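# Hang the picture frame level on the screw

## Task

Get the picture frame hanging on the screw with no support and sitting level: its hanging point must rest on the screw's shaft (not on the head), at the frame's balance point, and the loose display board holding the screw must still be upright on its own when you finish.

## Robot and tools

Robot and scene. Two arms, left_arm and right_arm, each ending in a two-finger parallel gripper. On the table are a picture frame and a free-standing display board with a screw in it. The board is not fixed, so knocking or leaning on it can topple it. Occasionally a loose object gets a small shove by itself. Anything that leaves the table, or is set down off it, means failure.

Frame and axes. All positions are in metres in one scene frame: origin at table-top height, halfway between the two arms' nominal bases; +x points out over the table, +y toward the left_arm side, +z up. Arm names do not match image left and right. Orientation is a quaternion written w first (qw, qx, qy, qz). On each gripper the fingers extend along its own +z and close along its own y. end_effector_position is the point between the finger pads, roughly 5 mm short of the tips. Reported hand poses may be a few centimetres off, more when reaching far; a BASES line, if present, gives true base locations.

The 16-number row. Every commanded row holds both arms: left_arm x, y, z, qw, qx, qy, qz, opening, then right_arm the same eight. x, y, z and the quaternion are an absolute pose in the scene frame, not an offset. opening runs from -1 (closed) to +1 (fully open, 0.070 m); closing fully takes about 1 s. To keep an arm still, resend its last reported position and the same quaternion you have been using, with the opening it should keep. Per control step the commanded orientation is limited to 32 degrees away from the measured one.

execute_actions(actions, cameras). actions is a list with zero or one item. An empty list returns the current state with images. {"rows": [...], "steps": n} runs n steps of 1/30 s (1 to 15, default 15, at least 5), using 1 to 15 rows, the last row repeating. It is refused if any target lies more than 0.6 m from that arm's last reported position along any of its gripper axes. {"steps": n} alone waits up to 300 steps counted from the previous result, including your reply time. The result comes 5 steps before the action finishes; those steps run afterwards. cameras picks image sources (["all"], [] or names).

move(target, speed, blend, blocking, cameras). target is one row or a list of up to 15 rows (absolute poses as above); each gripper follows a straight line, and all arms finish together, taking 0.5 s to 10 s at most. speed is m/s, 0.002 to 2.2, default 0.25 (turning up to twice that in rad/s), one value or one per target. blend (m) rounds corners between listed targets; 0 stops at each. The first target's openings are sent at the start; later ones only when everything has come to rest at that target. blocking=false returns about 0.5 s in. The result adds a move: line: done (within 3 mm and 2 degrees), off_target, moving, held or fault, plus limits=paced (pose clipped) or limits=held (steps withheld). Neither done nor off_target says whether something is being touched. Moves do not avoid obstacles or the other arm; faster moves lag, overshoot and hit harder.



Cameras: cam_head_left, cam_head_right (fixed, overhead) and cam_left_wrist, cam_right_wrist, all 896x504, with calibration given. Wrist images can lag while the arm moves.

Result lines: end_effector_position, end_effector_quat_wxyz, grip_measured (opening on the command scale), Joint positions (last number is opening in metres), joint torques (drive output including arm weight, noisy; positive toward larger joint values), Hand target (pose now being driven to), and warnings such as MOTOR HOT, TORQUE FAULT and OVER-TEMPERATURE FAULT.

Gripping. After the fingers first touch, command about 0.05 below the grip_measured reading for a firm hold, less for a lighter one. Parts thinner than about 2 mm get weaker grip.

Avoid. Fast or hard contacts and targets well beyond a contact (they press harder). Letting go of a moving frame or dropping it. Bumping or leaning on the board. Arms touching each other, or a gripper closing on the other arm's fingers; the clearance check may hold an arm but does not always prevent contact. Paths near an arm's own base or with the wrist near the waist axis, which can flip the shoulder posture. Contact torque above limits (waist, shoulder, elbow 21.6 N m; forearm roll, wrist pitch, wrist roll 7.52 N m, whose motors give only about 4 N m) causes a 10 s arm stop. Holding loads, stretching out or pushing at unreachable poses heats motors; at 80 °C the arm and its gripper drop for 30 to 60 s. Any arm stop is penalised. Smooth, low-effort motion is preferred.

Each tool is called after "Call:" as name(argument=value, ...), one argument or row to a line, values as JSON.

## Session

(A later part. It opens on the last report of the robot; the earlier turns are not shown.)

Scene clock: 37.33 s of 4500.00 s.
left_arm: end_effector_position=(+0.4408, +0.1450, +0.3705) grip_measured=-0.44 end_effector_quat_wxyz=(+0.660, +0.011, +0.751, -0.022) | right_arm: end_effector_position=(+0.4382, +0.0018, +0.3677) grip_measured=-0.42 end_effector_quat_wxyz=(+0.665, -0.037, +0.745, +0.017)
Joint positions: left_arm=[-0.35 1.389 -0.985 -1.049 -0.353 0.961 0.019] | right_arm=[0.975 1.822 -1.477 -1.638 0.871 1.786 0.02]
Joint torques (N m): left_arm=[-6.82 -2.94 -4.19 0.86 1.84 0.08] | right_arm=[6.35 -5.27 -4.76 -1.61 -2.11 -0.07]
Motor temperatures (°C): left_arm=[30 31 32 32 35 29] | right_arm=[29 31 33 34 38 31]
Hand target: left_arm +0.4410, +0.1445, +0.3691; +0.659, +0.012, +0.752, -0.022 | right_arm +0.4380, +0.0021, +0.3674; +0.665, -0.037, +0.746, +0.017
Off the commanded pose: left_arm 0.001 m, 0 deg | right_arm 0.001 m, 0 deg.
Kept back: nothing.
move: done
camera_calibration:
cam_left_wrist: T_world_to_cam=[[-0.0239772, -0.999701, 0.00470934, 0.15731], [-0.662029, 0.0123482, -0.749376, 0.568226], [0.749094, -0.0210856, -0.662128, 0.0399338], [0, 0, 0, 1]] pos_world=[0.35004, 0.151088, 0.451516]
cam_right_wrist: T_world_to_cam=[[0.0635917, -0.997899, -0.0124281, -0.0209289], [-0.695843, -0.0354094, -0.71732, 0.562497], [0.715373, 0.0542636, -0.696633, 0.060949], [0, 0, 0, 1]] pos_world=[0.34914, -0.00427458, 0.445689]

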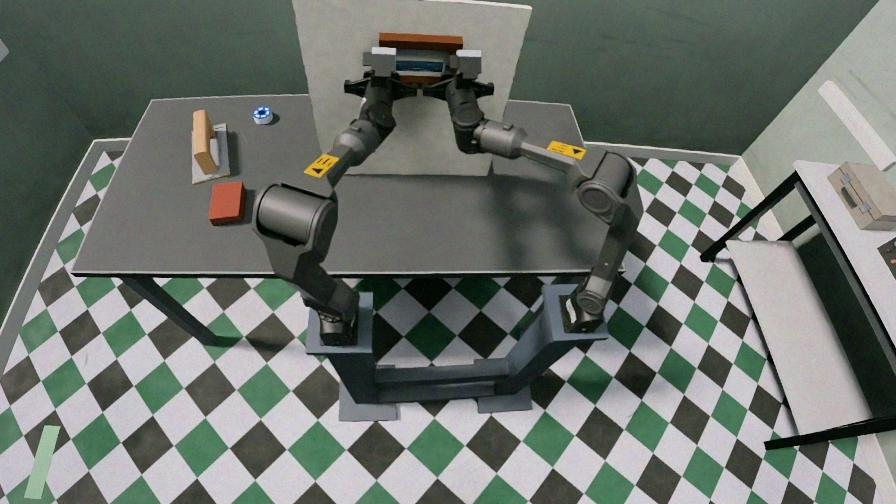

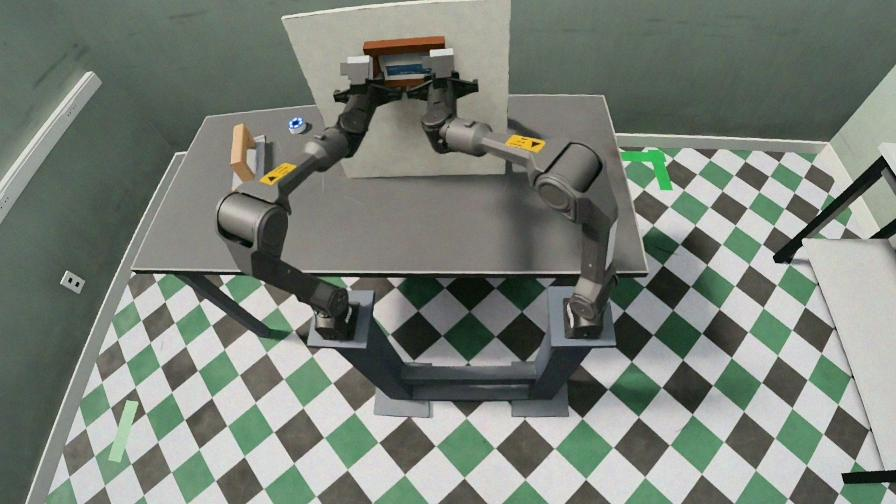

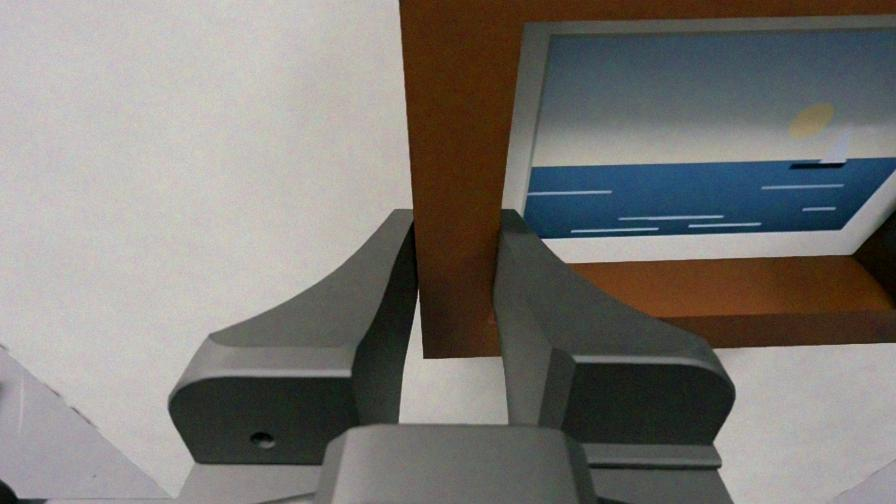

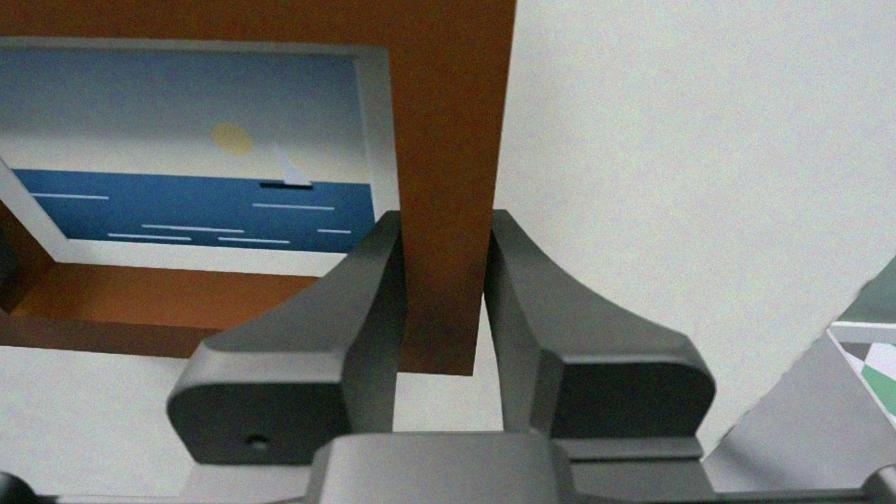

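Call:
move(
  target=[
    [0.441,0.1455,0.3691,0.6582,0.0121,0.7518,-0.0219,-0.55,0.438,0.0011,0.3674,0.6647,-0.037,0.7453,0.0172,-0.55],
    [0.4425,0.1455,0.3568,0.6582,0.0121,0.7518,-0.0219,-0.55,0.4395,0.0011,0.3551,0.6647,-0.037,0.7453,0.0172,-0.55],
  ],
  speed=0.04,
)

Call:
zoom_image(
  camera="cam_head_left",
  region=[330, 10, 500, 110],
)

Scene clock: 38.37 s of 4500.00 s.
left_arm: end_effector_position=(+0.4420, +0.1448, +0.3598) grip_measured=-0.44 end_effector_quat_wxyz=(+0.661, +0.012, +0.750, -0.023) | right_arm: end_effector_position=(+0.4389, +0.0017, +0.3581) grip_measured=-0.43 end_effector_quat_wxyz=(+0.667, -0.037, +0.744, +0.019)
Joint positions: left_arm=[-0.346 1.403 -0.951 -0.924 -0.377 0.832 0.019] | right_arm=[0.972 1.828 -1.442 -1.682 0.87 1.849 0.02]
Joint torques (N m): left_arm=[-4.2 0.47 -1.53 0.37 1.83 0.11] | right_arm=[1.76 -0.05 -1.98 -0.11 -1.8 -0.43]
Motor temperatures (°C): left_arm=[30 31 32 32 36 29] | right_arm=[29 31 33 34 38 31]
Hand target: left_arm +0.4425, +0.1455, +0.3568; +0.659, +0.012, +0.752, -0.022 | right_arm +0.4395, +0.0011, +0.3551; +0.665, -0.037, +0.746, +0.017
Off the commanded pose: left_arm 0.003 m, 0 deg | right_arm 0.003 m, 0 deg.
Kept back: nothing.
move: done
camera_calibration:
cam_left_wrist: T_world_to_cam=[[-0.0271057, -0.999623, 0.00445693, 0.158683], [-0.659105, 0.0145197, -0.751911, 0.560408], [0.751562, -0.0233186, -0.65925, 0.0301047], [0, 0, 0, 1]] pos_world=[0.351043, 0.151188, 0.440516]
cam_right_wrist: T_world_to_cam=[[0.0669681, -0.997619, -0.0164906, -0.0210639], [-0.692034, -0.0345361, -0.721038, 0.555749], [0.718751, 0.0596986, -0.692699, 0.0508578], [0, 0, 0, 1]] pos_world=[0.349454, -0.00485643, 0.435598]

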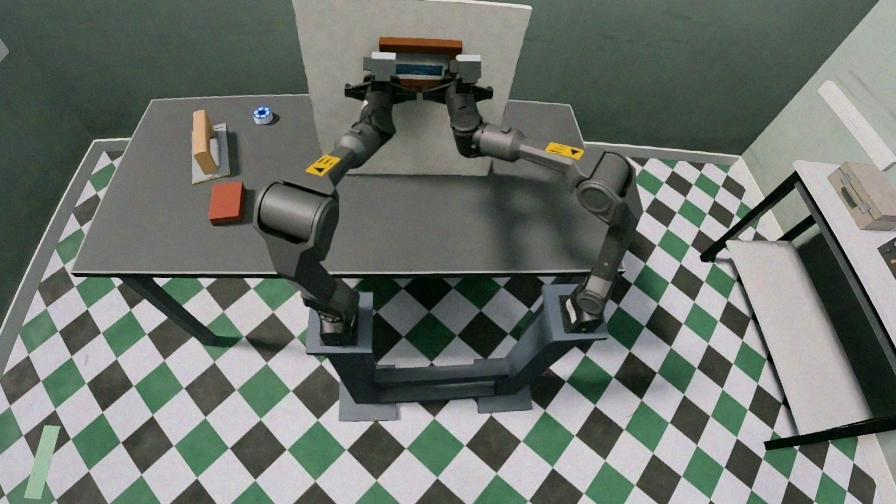

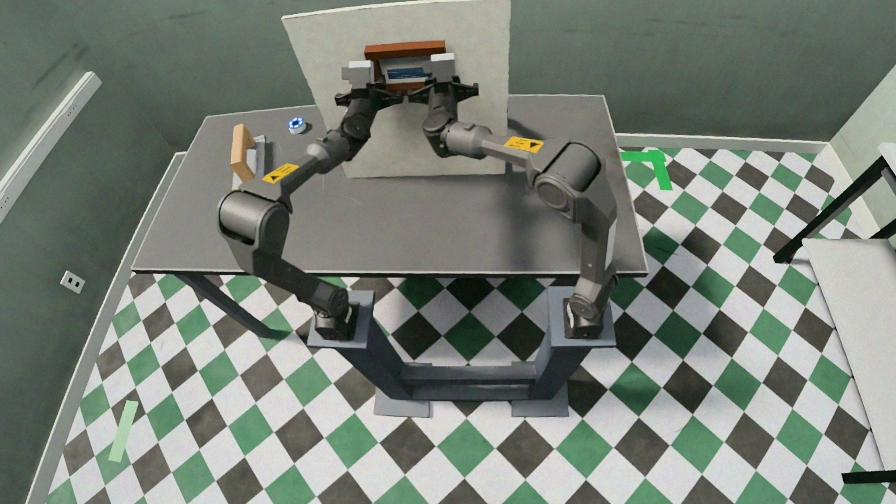

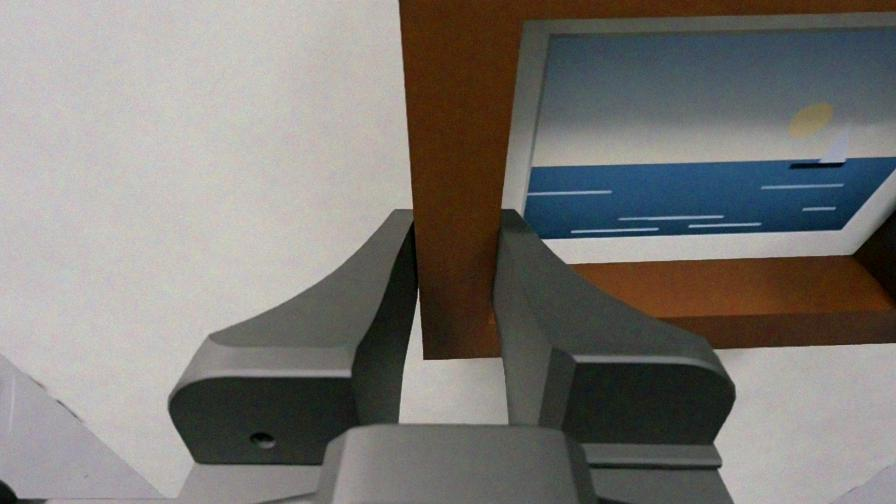

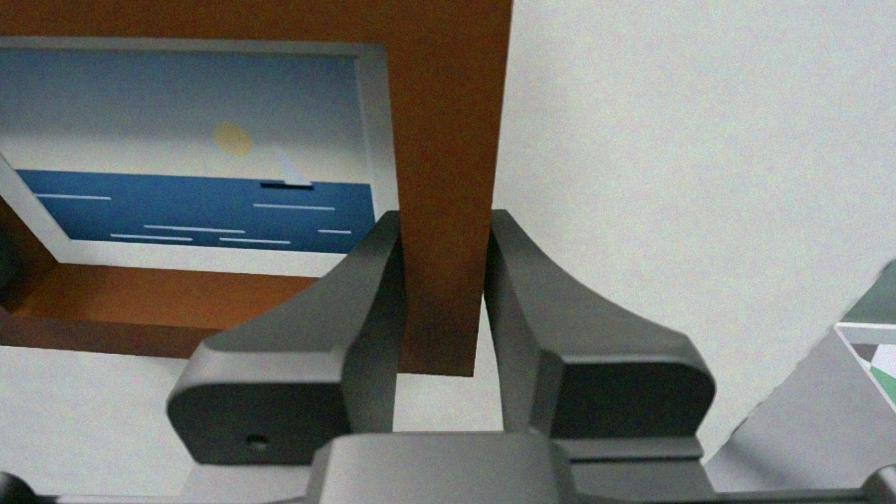

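Scaled by 2.965 from the camera's 896x504 image, which has a finer 1280x720 frame.

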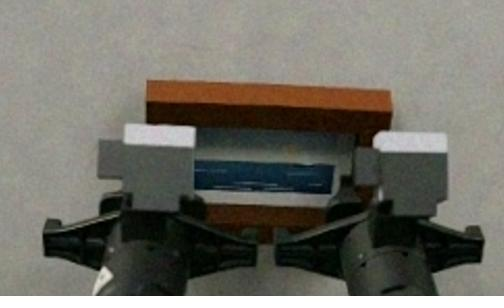

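Call:
move(
  target=[
    [0.441,0.1455,0.3660,0.6582,0.0121,0.7518,-0.0219,-0.55,0.438,0.0011,0.3643,0.6647,-0.037,0.7453,0.0172,-0.55],
    [0.4415,0.1485,0.3660,0.6582,0.0121,0.7518,-0.0219,-0.55,0.4385,0.0041,0.3643,0.6647,-0.037,0.7453,0.0172,-0.55],
    [0.4425,0.1485,0.3573,0.6582,0.0121,0.7518,-0.0219,-0.55,0.4395,0.0041,0.3556,0.6647,-0.037,0.7453,0.0172,-0.55],
  ],
  speed=0.03,
)

Call:
zoom_image(
  camera="cam_head_left",
  region=[330, 10, 500, 110],
)

Scene clock: 39.87 s of 4500.00 s.
left_arm: end_effector_position=(+0.4424, +0.1483, +0.3583) grip_measured=-0.44 end_effector_quat_wxyz=(+0.659, +0.012, +0.751, -0.022) | right_arm: end_effector_position=(+0.4393, +0.0043, +0.3567) grip_measured=-0.43 end_effector_quat_wxyz=(+0.666, -0.037, +0.745, +0.018)
Joint positions: left_arm=[-0.333 1.402 -0.948 -0.907 -0.365 0.818 0.019] | right_arm=[0.976 1.838 -1.455 -1.673 0.874 1.841 0.02]
Joint torques (N m): left_arm=[-2.37 -3.01 -2.79 0.52 0.07 0.2] | right_arm=[2.28 -4.67 -3.39 -1.04 -0.98 -0.51]
Motor temperatures (°C): left_arm=[30 31 32 32 36 29] | right_arm=[29 31 33 34 38 31]
Hand target: left_arm +0.4425, +0.1485, +0.3573; +0.659, +0.012, +0.752, -0.022 | right_arm +0.4395, +0.0041, +0.3556; +0.665, -0.037, +0.746, +0.017
Off the commanded pose: left_arm 0.001 m, 0 deg | right_arm 0.001 m, 0 deg.
Kept back: nothing.
move: done
camera_calibration:
cam_left_wrist: T_world_to_cam=[[-0.026178, -0.999651, 0.00349695, 0.162109], [-0.662679, 0.0147344, -0.748759, 0.559897], [0.748446, -0.0219184, -0.662833, 0.0313127], [0, 0, 0, 1]] pos_world=[0.35184, 0.154489, 0.439416]
cam_right_wrist: T_world_to_cam=[[0.0650475, -0.997766, -0.0152232, -0.0181196], [-0.694813, -0.0343366, -0.71837, 0.555415], [0.716243, 0.0573055, -0.695494, 0.0515809], [0, 0, 0, 1]] pos_world=[0.350143, -0.00196395, 0.434592]

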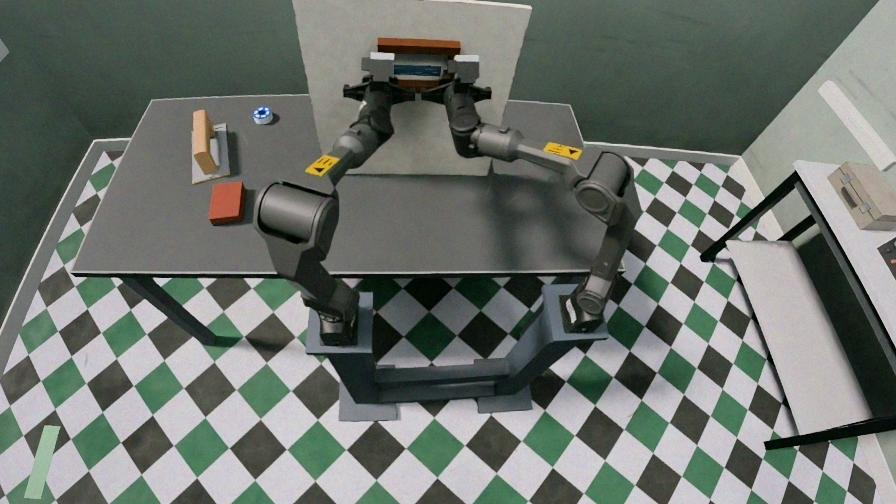

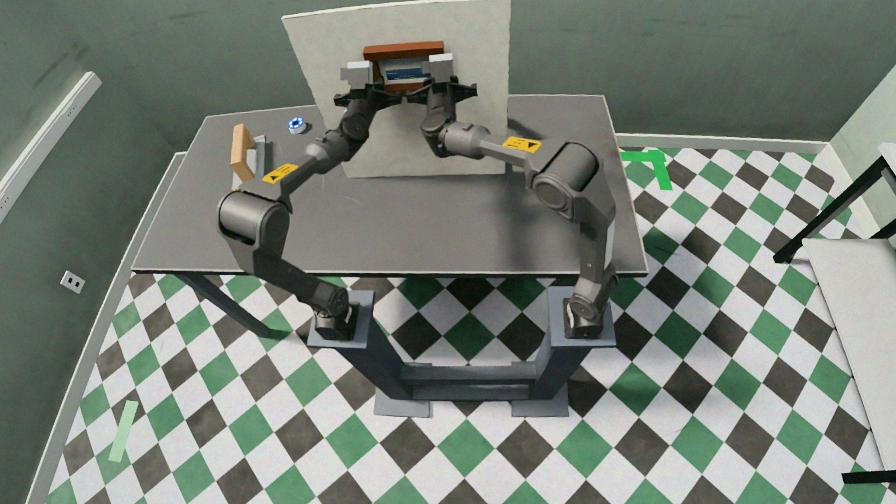

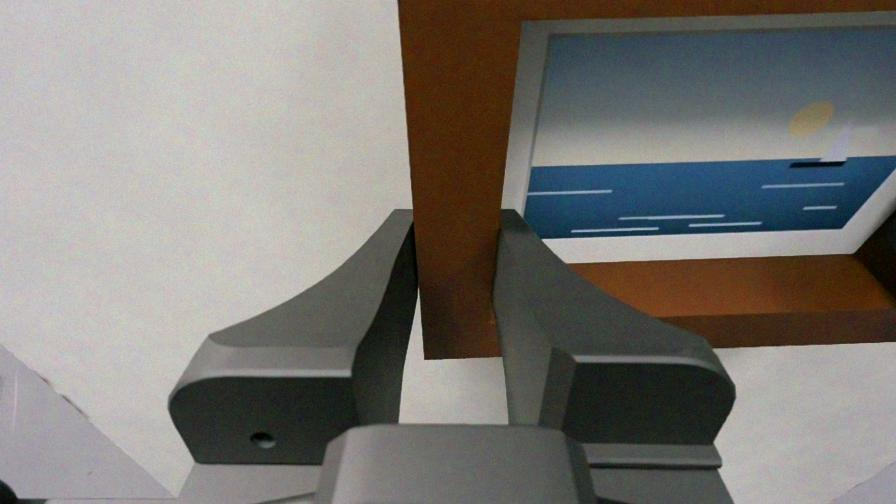

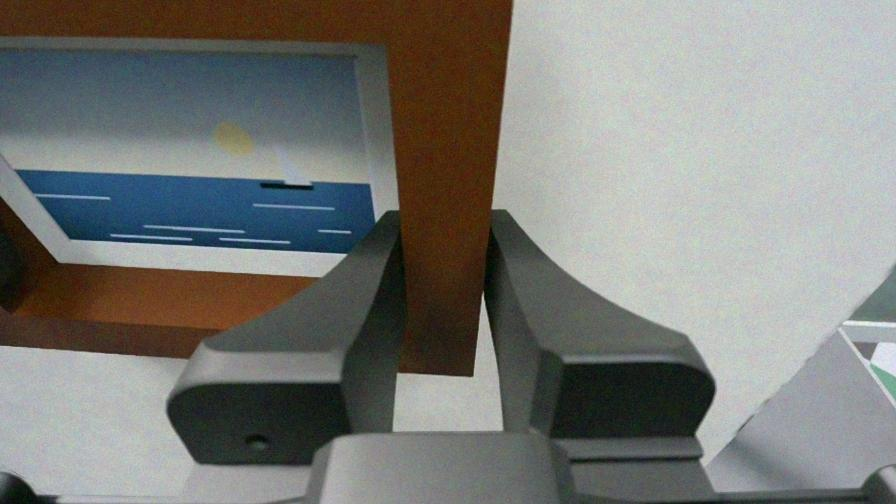

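Scaled by 2.965 from the camera's 896x504 image, which has a finer 1280x720 frame.

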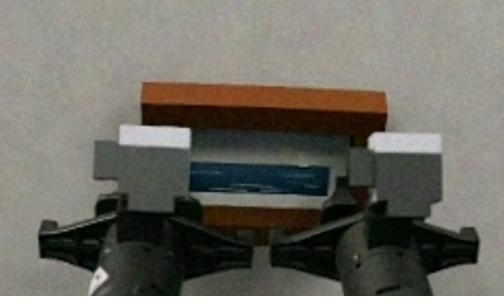

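Call:
move(
  target=[
    [0.4425,0.1485,0.3578,0.6582,0.0121,0.7518,-0.0219,-0.38,0.4395,0.0041,0.3561,0.6647,-0.037,0.7453,0.0172,-0.38],
    [0.4425,0.1485,0.3578,0.6582,0.0121,0.7518,-0.0219,-0.2,0.4395,0.0041,0.3561,0.6647,-0.037,0.7453,0.0172,-0.2],
    [0.4425,0.1485,0.3578,0.6582,0.0121,0.7518,-0.0219,0.4,0.4395,0.0041,0.3561,0.6647,-0.037,0.7453,0.0172,0.4],
  ],
)

Call:
zoom_image(
  camera="cam_head_left",
  region=[330, 10, 500, 110],
)

Call:
zoom_image(
  camera="cam_head_right",
  region=[320, 10, 490, 110],
)

Scene clock: 41.90 s of 4500.00 s.
left_arm: end_effector_position=(+0.4425, +0.1483, +0.3573) grip_measured=+0.40 end_effector_quat_wxyz=(+0.658, +0.013, +0.753, -0.022) | right_arm: end_effector_position=(+0.4394, +0.0044, +0.3553) grip_measured=+0.40 end_effector_quat_wxyz=(+0.665, -0.037, +0.746, +0.017)
Joint positions: left_arm=[-0.333 1.403 -0.948 -0.912 -0.364 0.824 0.049] | right_arm=[0.976 1.839 -1.455 -1.669 0.874 1.838 0.049]
Joint torques (N m): left_arm=[0.45 -6.2 -3.82 0.09 -1.09 -0.02] | right_arm=[-0.48 -8.87 -4.7 -1.02 0.33 -0.05]
Motor temperatures (°C): left_arm=[30 31 32 32 36 29] | right_arm=[29 31 33 34 38 31]
Hand target: left_arm +0.4425, +0.1485, +0.3578; +0.659, +0.012, +0.752, -0.022 | right_arm +0.4395, +0.0041, +0.3561; +0.665, -0.037, +0.746, +0.017
Off the commanded pose: left_arm 0.001 m, 0 deg | right_arm 0.001 m, 0 deg.
Kept back: nothing.
move: done
camera_calibration:
cam_left_wrist: T_world_to_cam=[[-0.0261747, -0.999655, 0.00210062, 0.162635], [-0.665297, 0.0158515, -0.74641, 0.559357], [0.746119, -0.0209346, -0.665483, 0.0323791], [0, 0, 0, 1]] pos_world=[0.352237, 0.15439, 0.438716]
cam_right_wrist: T_world_to_cam=[[0.0643658, -0.997841, -0.0130286, -0.0186827], [-0.697482, -0.0356462, -0.715715, 0.554679], [0.713705, 0.0551547, -0.698271, 0.0526107], [0, 0, 0, 1]] pos_world=[0.350533, -0.00177191, 0.433485]

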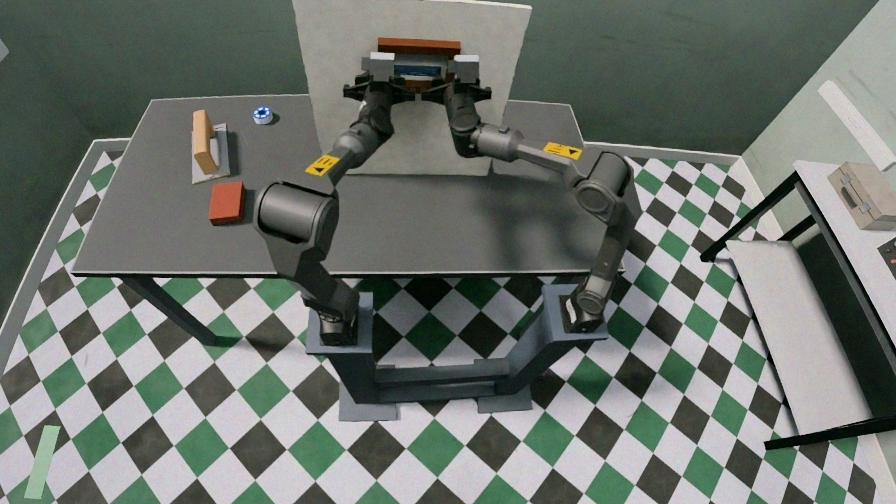

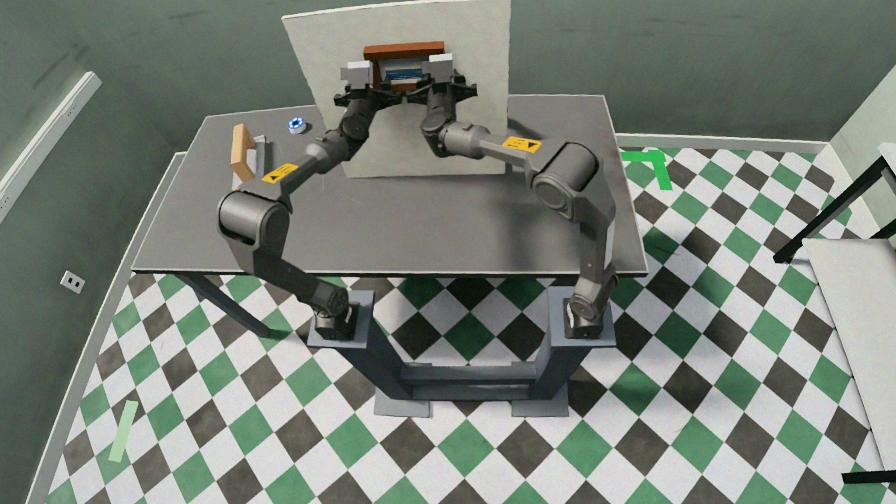

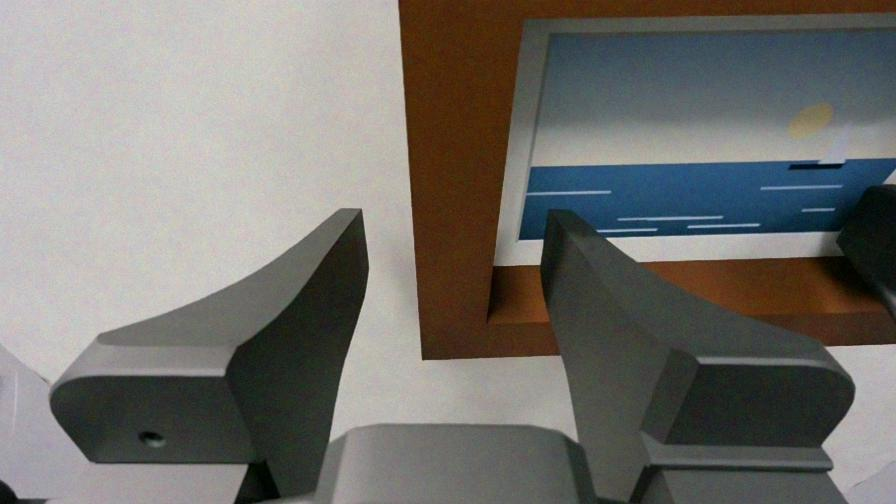

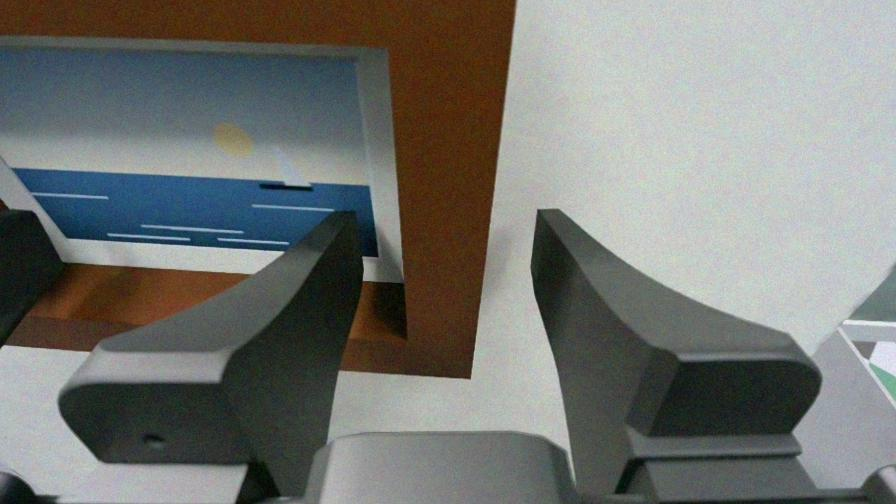

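Scaled by 2.965 from the camera's 896x504 image, which has a finer 1280x720 frame.

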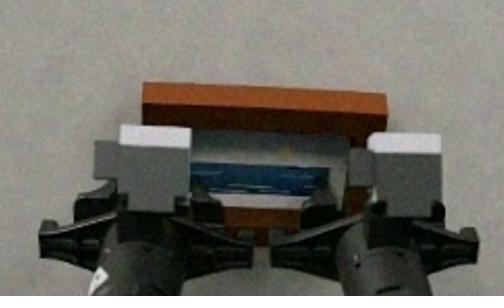

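Scaled by 2.965 from the camera's 896x504 image, which has a finer 1280x720 frame.

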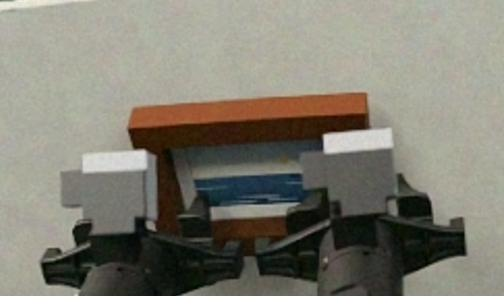

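Stays nearly level. Retreat and inspect.

Call:
move(
  target=[
    [0.37,0.165,0.358,0.658,0.013,0.753,-0.022,0.4,0.37,-0.005,0.357,0.665,-0.037,0.746,0.017,0.4],
    [0.3,0.3,0.33,0.658,0.021,0.753,-0.015,0.2,0.3,-0.08,0.42,0.6,0,0.8,0.05,0.4],
  ],
)

Call:
zoom_image(
  camera="cam_head_left",
  region=[360, 20, 480, 110],
)

Call:
zoom_image(
  camera="cam_head_right",
  region=[350, 20, 470, 110],
)

Scene clock: 45.10 s of 4500.00 s.
left_arm: end_effector_position=(+0.3001, +0.3001, +0.3297) grip_measured=+0.20 end_effector_quat_wxyz=(+0.658, +0.021, +0.753, -0.015) | right_arm: end_effector_position=(+0.2998, -0.0800, +0.4203) grip_measured=+0.40 end_effector_quat_wxyz=(+0.599, +0.000, +0.799, +0.050)
Joint positions: left_arm=[0.776 0.936 -0.511 -1.702 0.821 1.912 0.042] | right_arm=[1.244 1.328 -1.259 -1.256 1.16 1.507 0.049]
Joint torques (N m): left_arm=[-0.82 -2.6 -3.33 -0.74 0.16 -0.18] | right_arm=[-0.47 -2.76 -3.54 -1.2 -0.24 0.23]
Motor temperatures (°C): left_arm=[30 31 32 32 35 29] | right_arm=[29 31 33 34 38 31]
Hand target: left_arm +0.3000, +0.3000, +0.3300; +0.658, +0.021, +0.753, -0.015 | right_arm +0.3000, -0.0800, +0.4200; +0.599, +0.000, +0.799, +0.050
Off the commanded pose: left_arm 0.000 m, 0 deg | right_arm 0.000 m, 0 deg.
Kept back: nothing.
move: done
camera_calibration:
cam_left_wrist: T_world_to_cam=[[-0.0300641, -0.999362, -0.019271, 0.318847], [-0.665781, 0.0344018, -0.745354, 0.435798], [0.745542, -0.00957817, -0.66639, 0.120577], [0, 0, 0, 1]] pos_world=[0.209837, 0.304806, 0.41132]
cam_right_wrist: T_world_to_cam=[[0.0400133, -0.992598, -0.114664, -0.0425801], [-0.809332, 0.0351036, -0.586301, 0.4856], [0.585986, 0.116261, -0.801937, 0.289063], [0, 0, 0, 1]] pos_world=[0.225329, -0.0929181, 0.511636]

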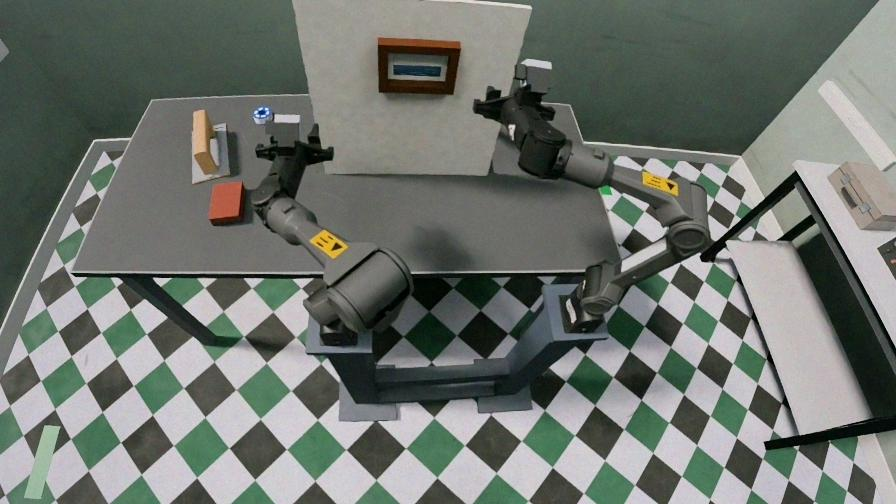

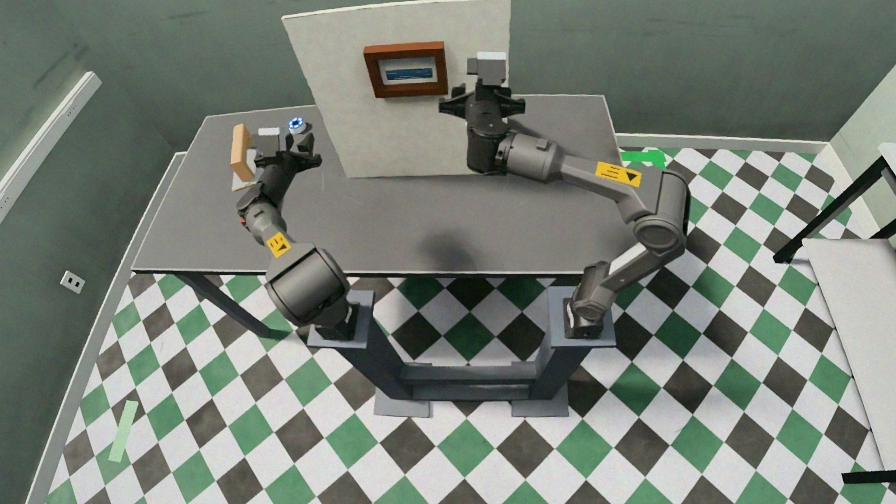

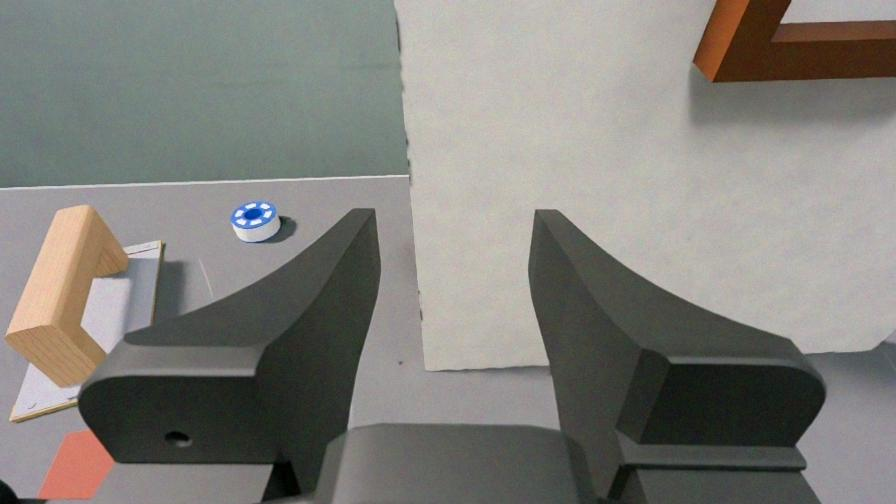

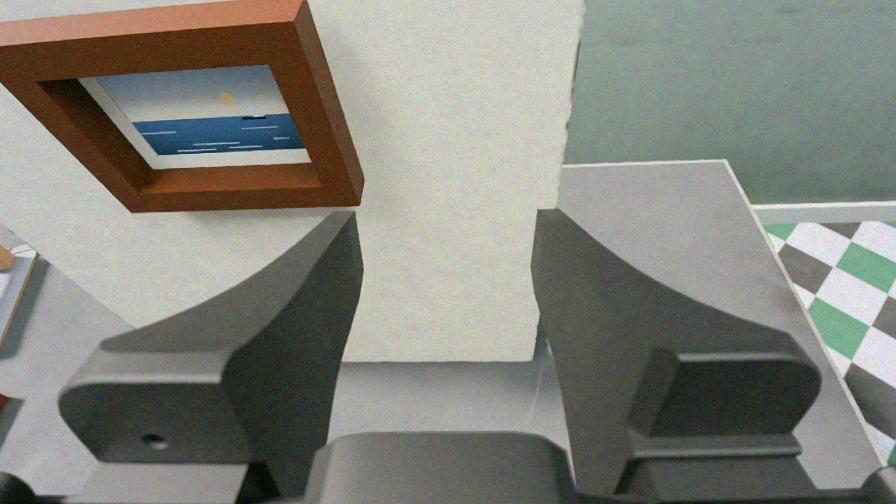

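Scaled by 4.200 from the camera's 896x504 image, which has a finer 1280x720 frame.

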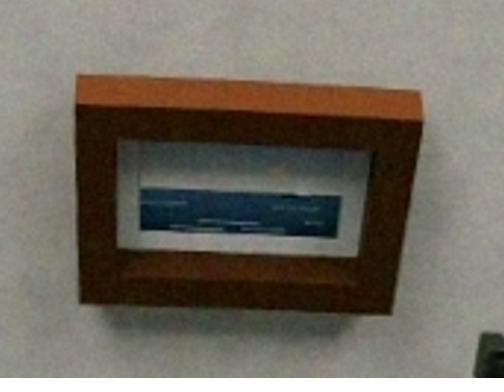

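Scaled by 4.200 from the camera's 896x504 image, which has a finer 1280x720 frame.

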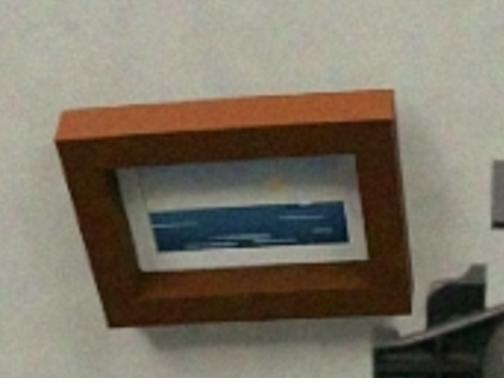

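Call:
move(
  target=[
    [0.3,0.3,0.33,0.658,0.021,0.753,-0.015,0.2,0.34,-0.02,0.54,0.587,-0.063,0.792,0.154,0.4],
    [0.3,0.3,0.33,0.658,0.021,0.753,-0.015,0.2,0.40,0.05,0.535,0.587,-0.063,0.792,0.154,0.4],
  ],
  cameras=["cam_right_wrist"],
)

Call:
zoom_image(
  camera="cam_right_wrist",
  region=[340, 260, 580, 380],
)

Call:
zoom_image(
  camera="cam_right_wrist",
  region=[390, 270, 480, 315],
)

Scene clock: 47.50 s of 4500.00 s.
left_arm: end_effector_position=(+0.3000, +0.3000, +0.3299) grip_measured=+0.20 end_effector_quat_wxyz=(+0.658, +0.021, +0.753, -0.015) | right_arm: end_effector_position=(+0.3996, +0.0497, +0.5347) grip_measured=+0.40 end_effector_quat_wxyz=(+0.593, -0.065, +0.787, +0.159)
Joint positions: left_arm=[0.776 0.935 -0.511 -1.702 0.821 1.912 0.042] | right_arm=[1.012 2.096 -2.793 -0.679 1.187 0.656 0.049]
Joint torques (N m): left_arm=[-0.83 -2.83 -3.7 -0.78 0.19 -0.15] | right_arm=[-0.48 -8.26 -2.94 -0.53 -0.73 0.04]
Motor temperatures (°C): left_arm=[30 31 32 32 35 29] | right_arm=[29 31 33 34 38 31]
Hand target: left_arm +0.3000, +0.3000, +0.3300; +0.658, +0.021, +0.753, -0.015 | right_arm +0.3998, +0.0497, +0.5346; +0.593, -0.065, +0.787, +0.159
Off the commanded pose: left_arm 0.000 m, 0 deg | right_arm 0.001 m, 1 deg.
elbow stopped short (right arm): the move would have taken joint 3 (elbow) straighter than the controller allows.
Kept back: nothing.
move: done
camera_calibration:
cam_right_wrist: T_world_to_cam=[[0.270082, -0.940201, -0.207552, 0.0504519], [-0.79533, -0.0963518, -0.59847, 0.636251], [0.542684, 0.326708, -0.773793, 0.298978], [0, 0, 0, 1]] pos_world=[0.330152, 0.0110602, 0.622596]
Images, in order (width x height): cam_right_wrist 896x504.

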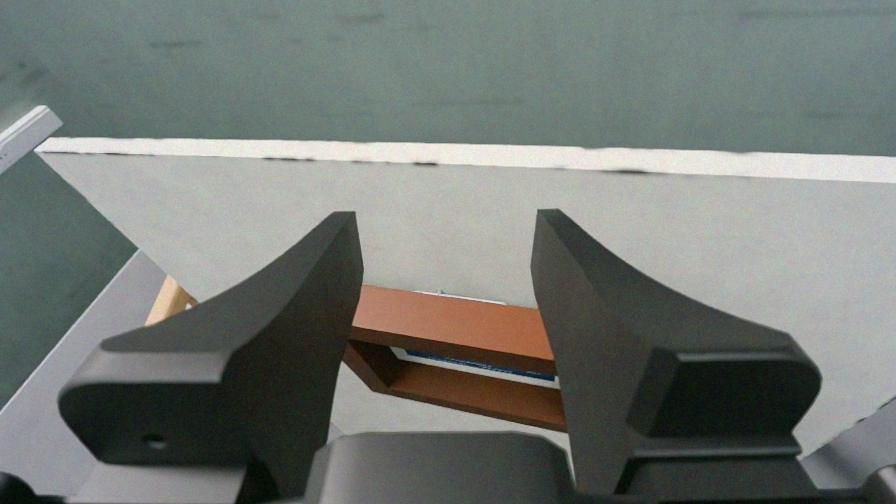

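Scaled by 2.100 from the camera's 896x504 image, which has a finer 1280x720 frame.

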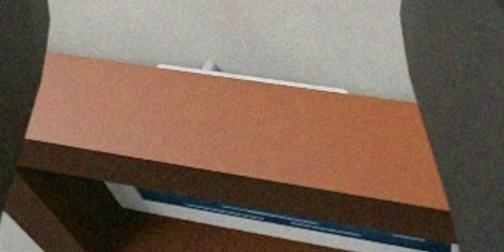

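Scaled by 5.600 from the camera's 896x504 image, which has a finer 1280x720 frame.

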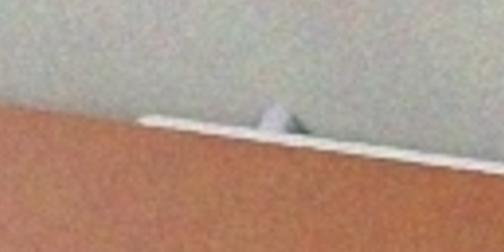

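Call:
finished_scene(
  scene=2,
)

The scene is finished: the task was done.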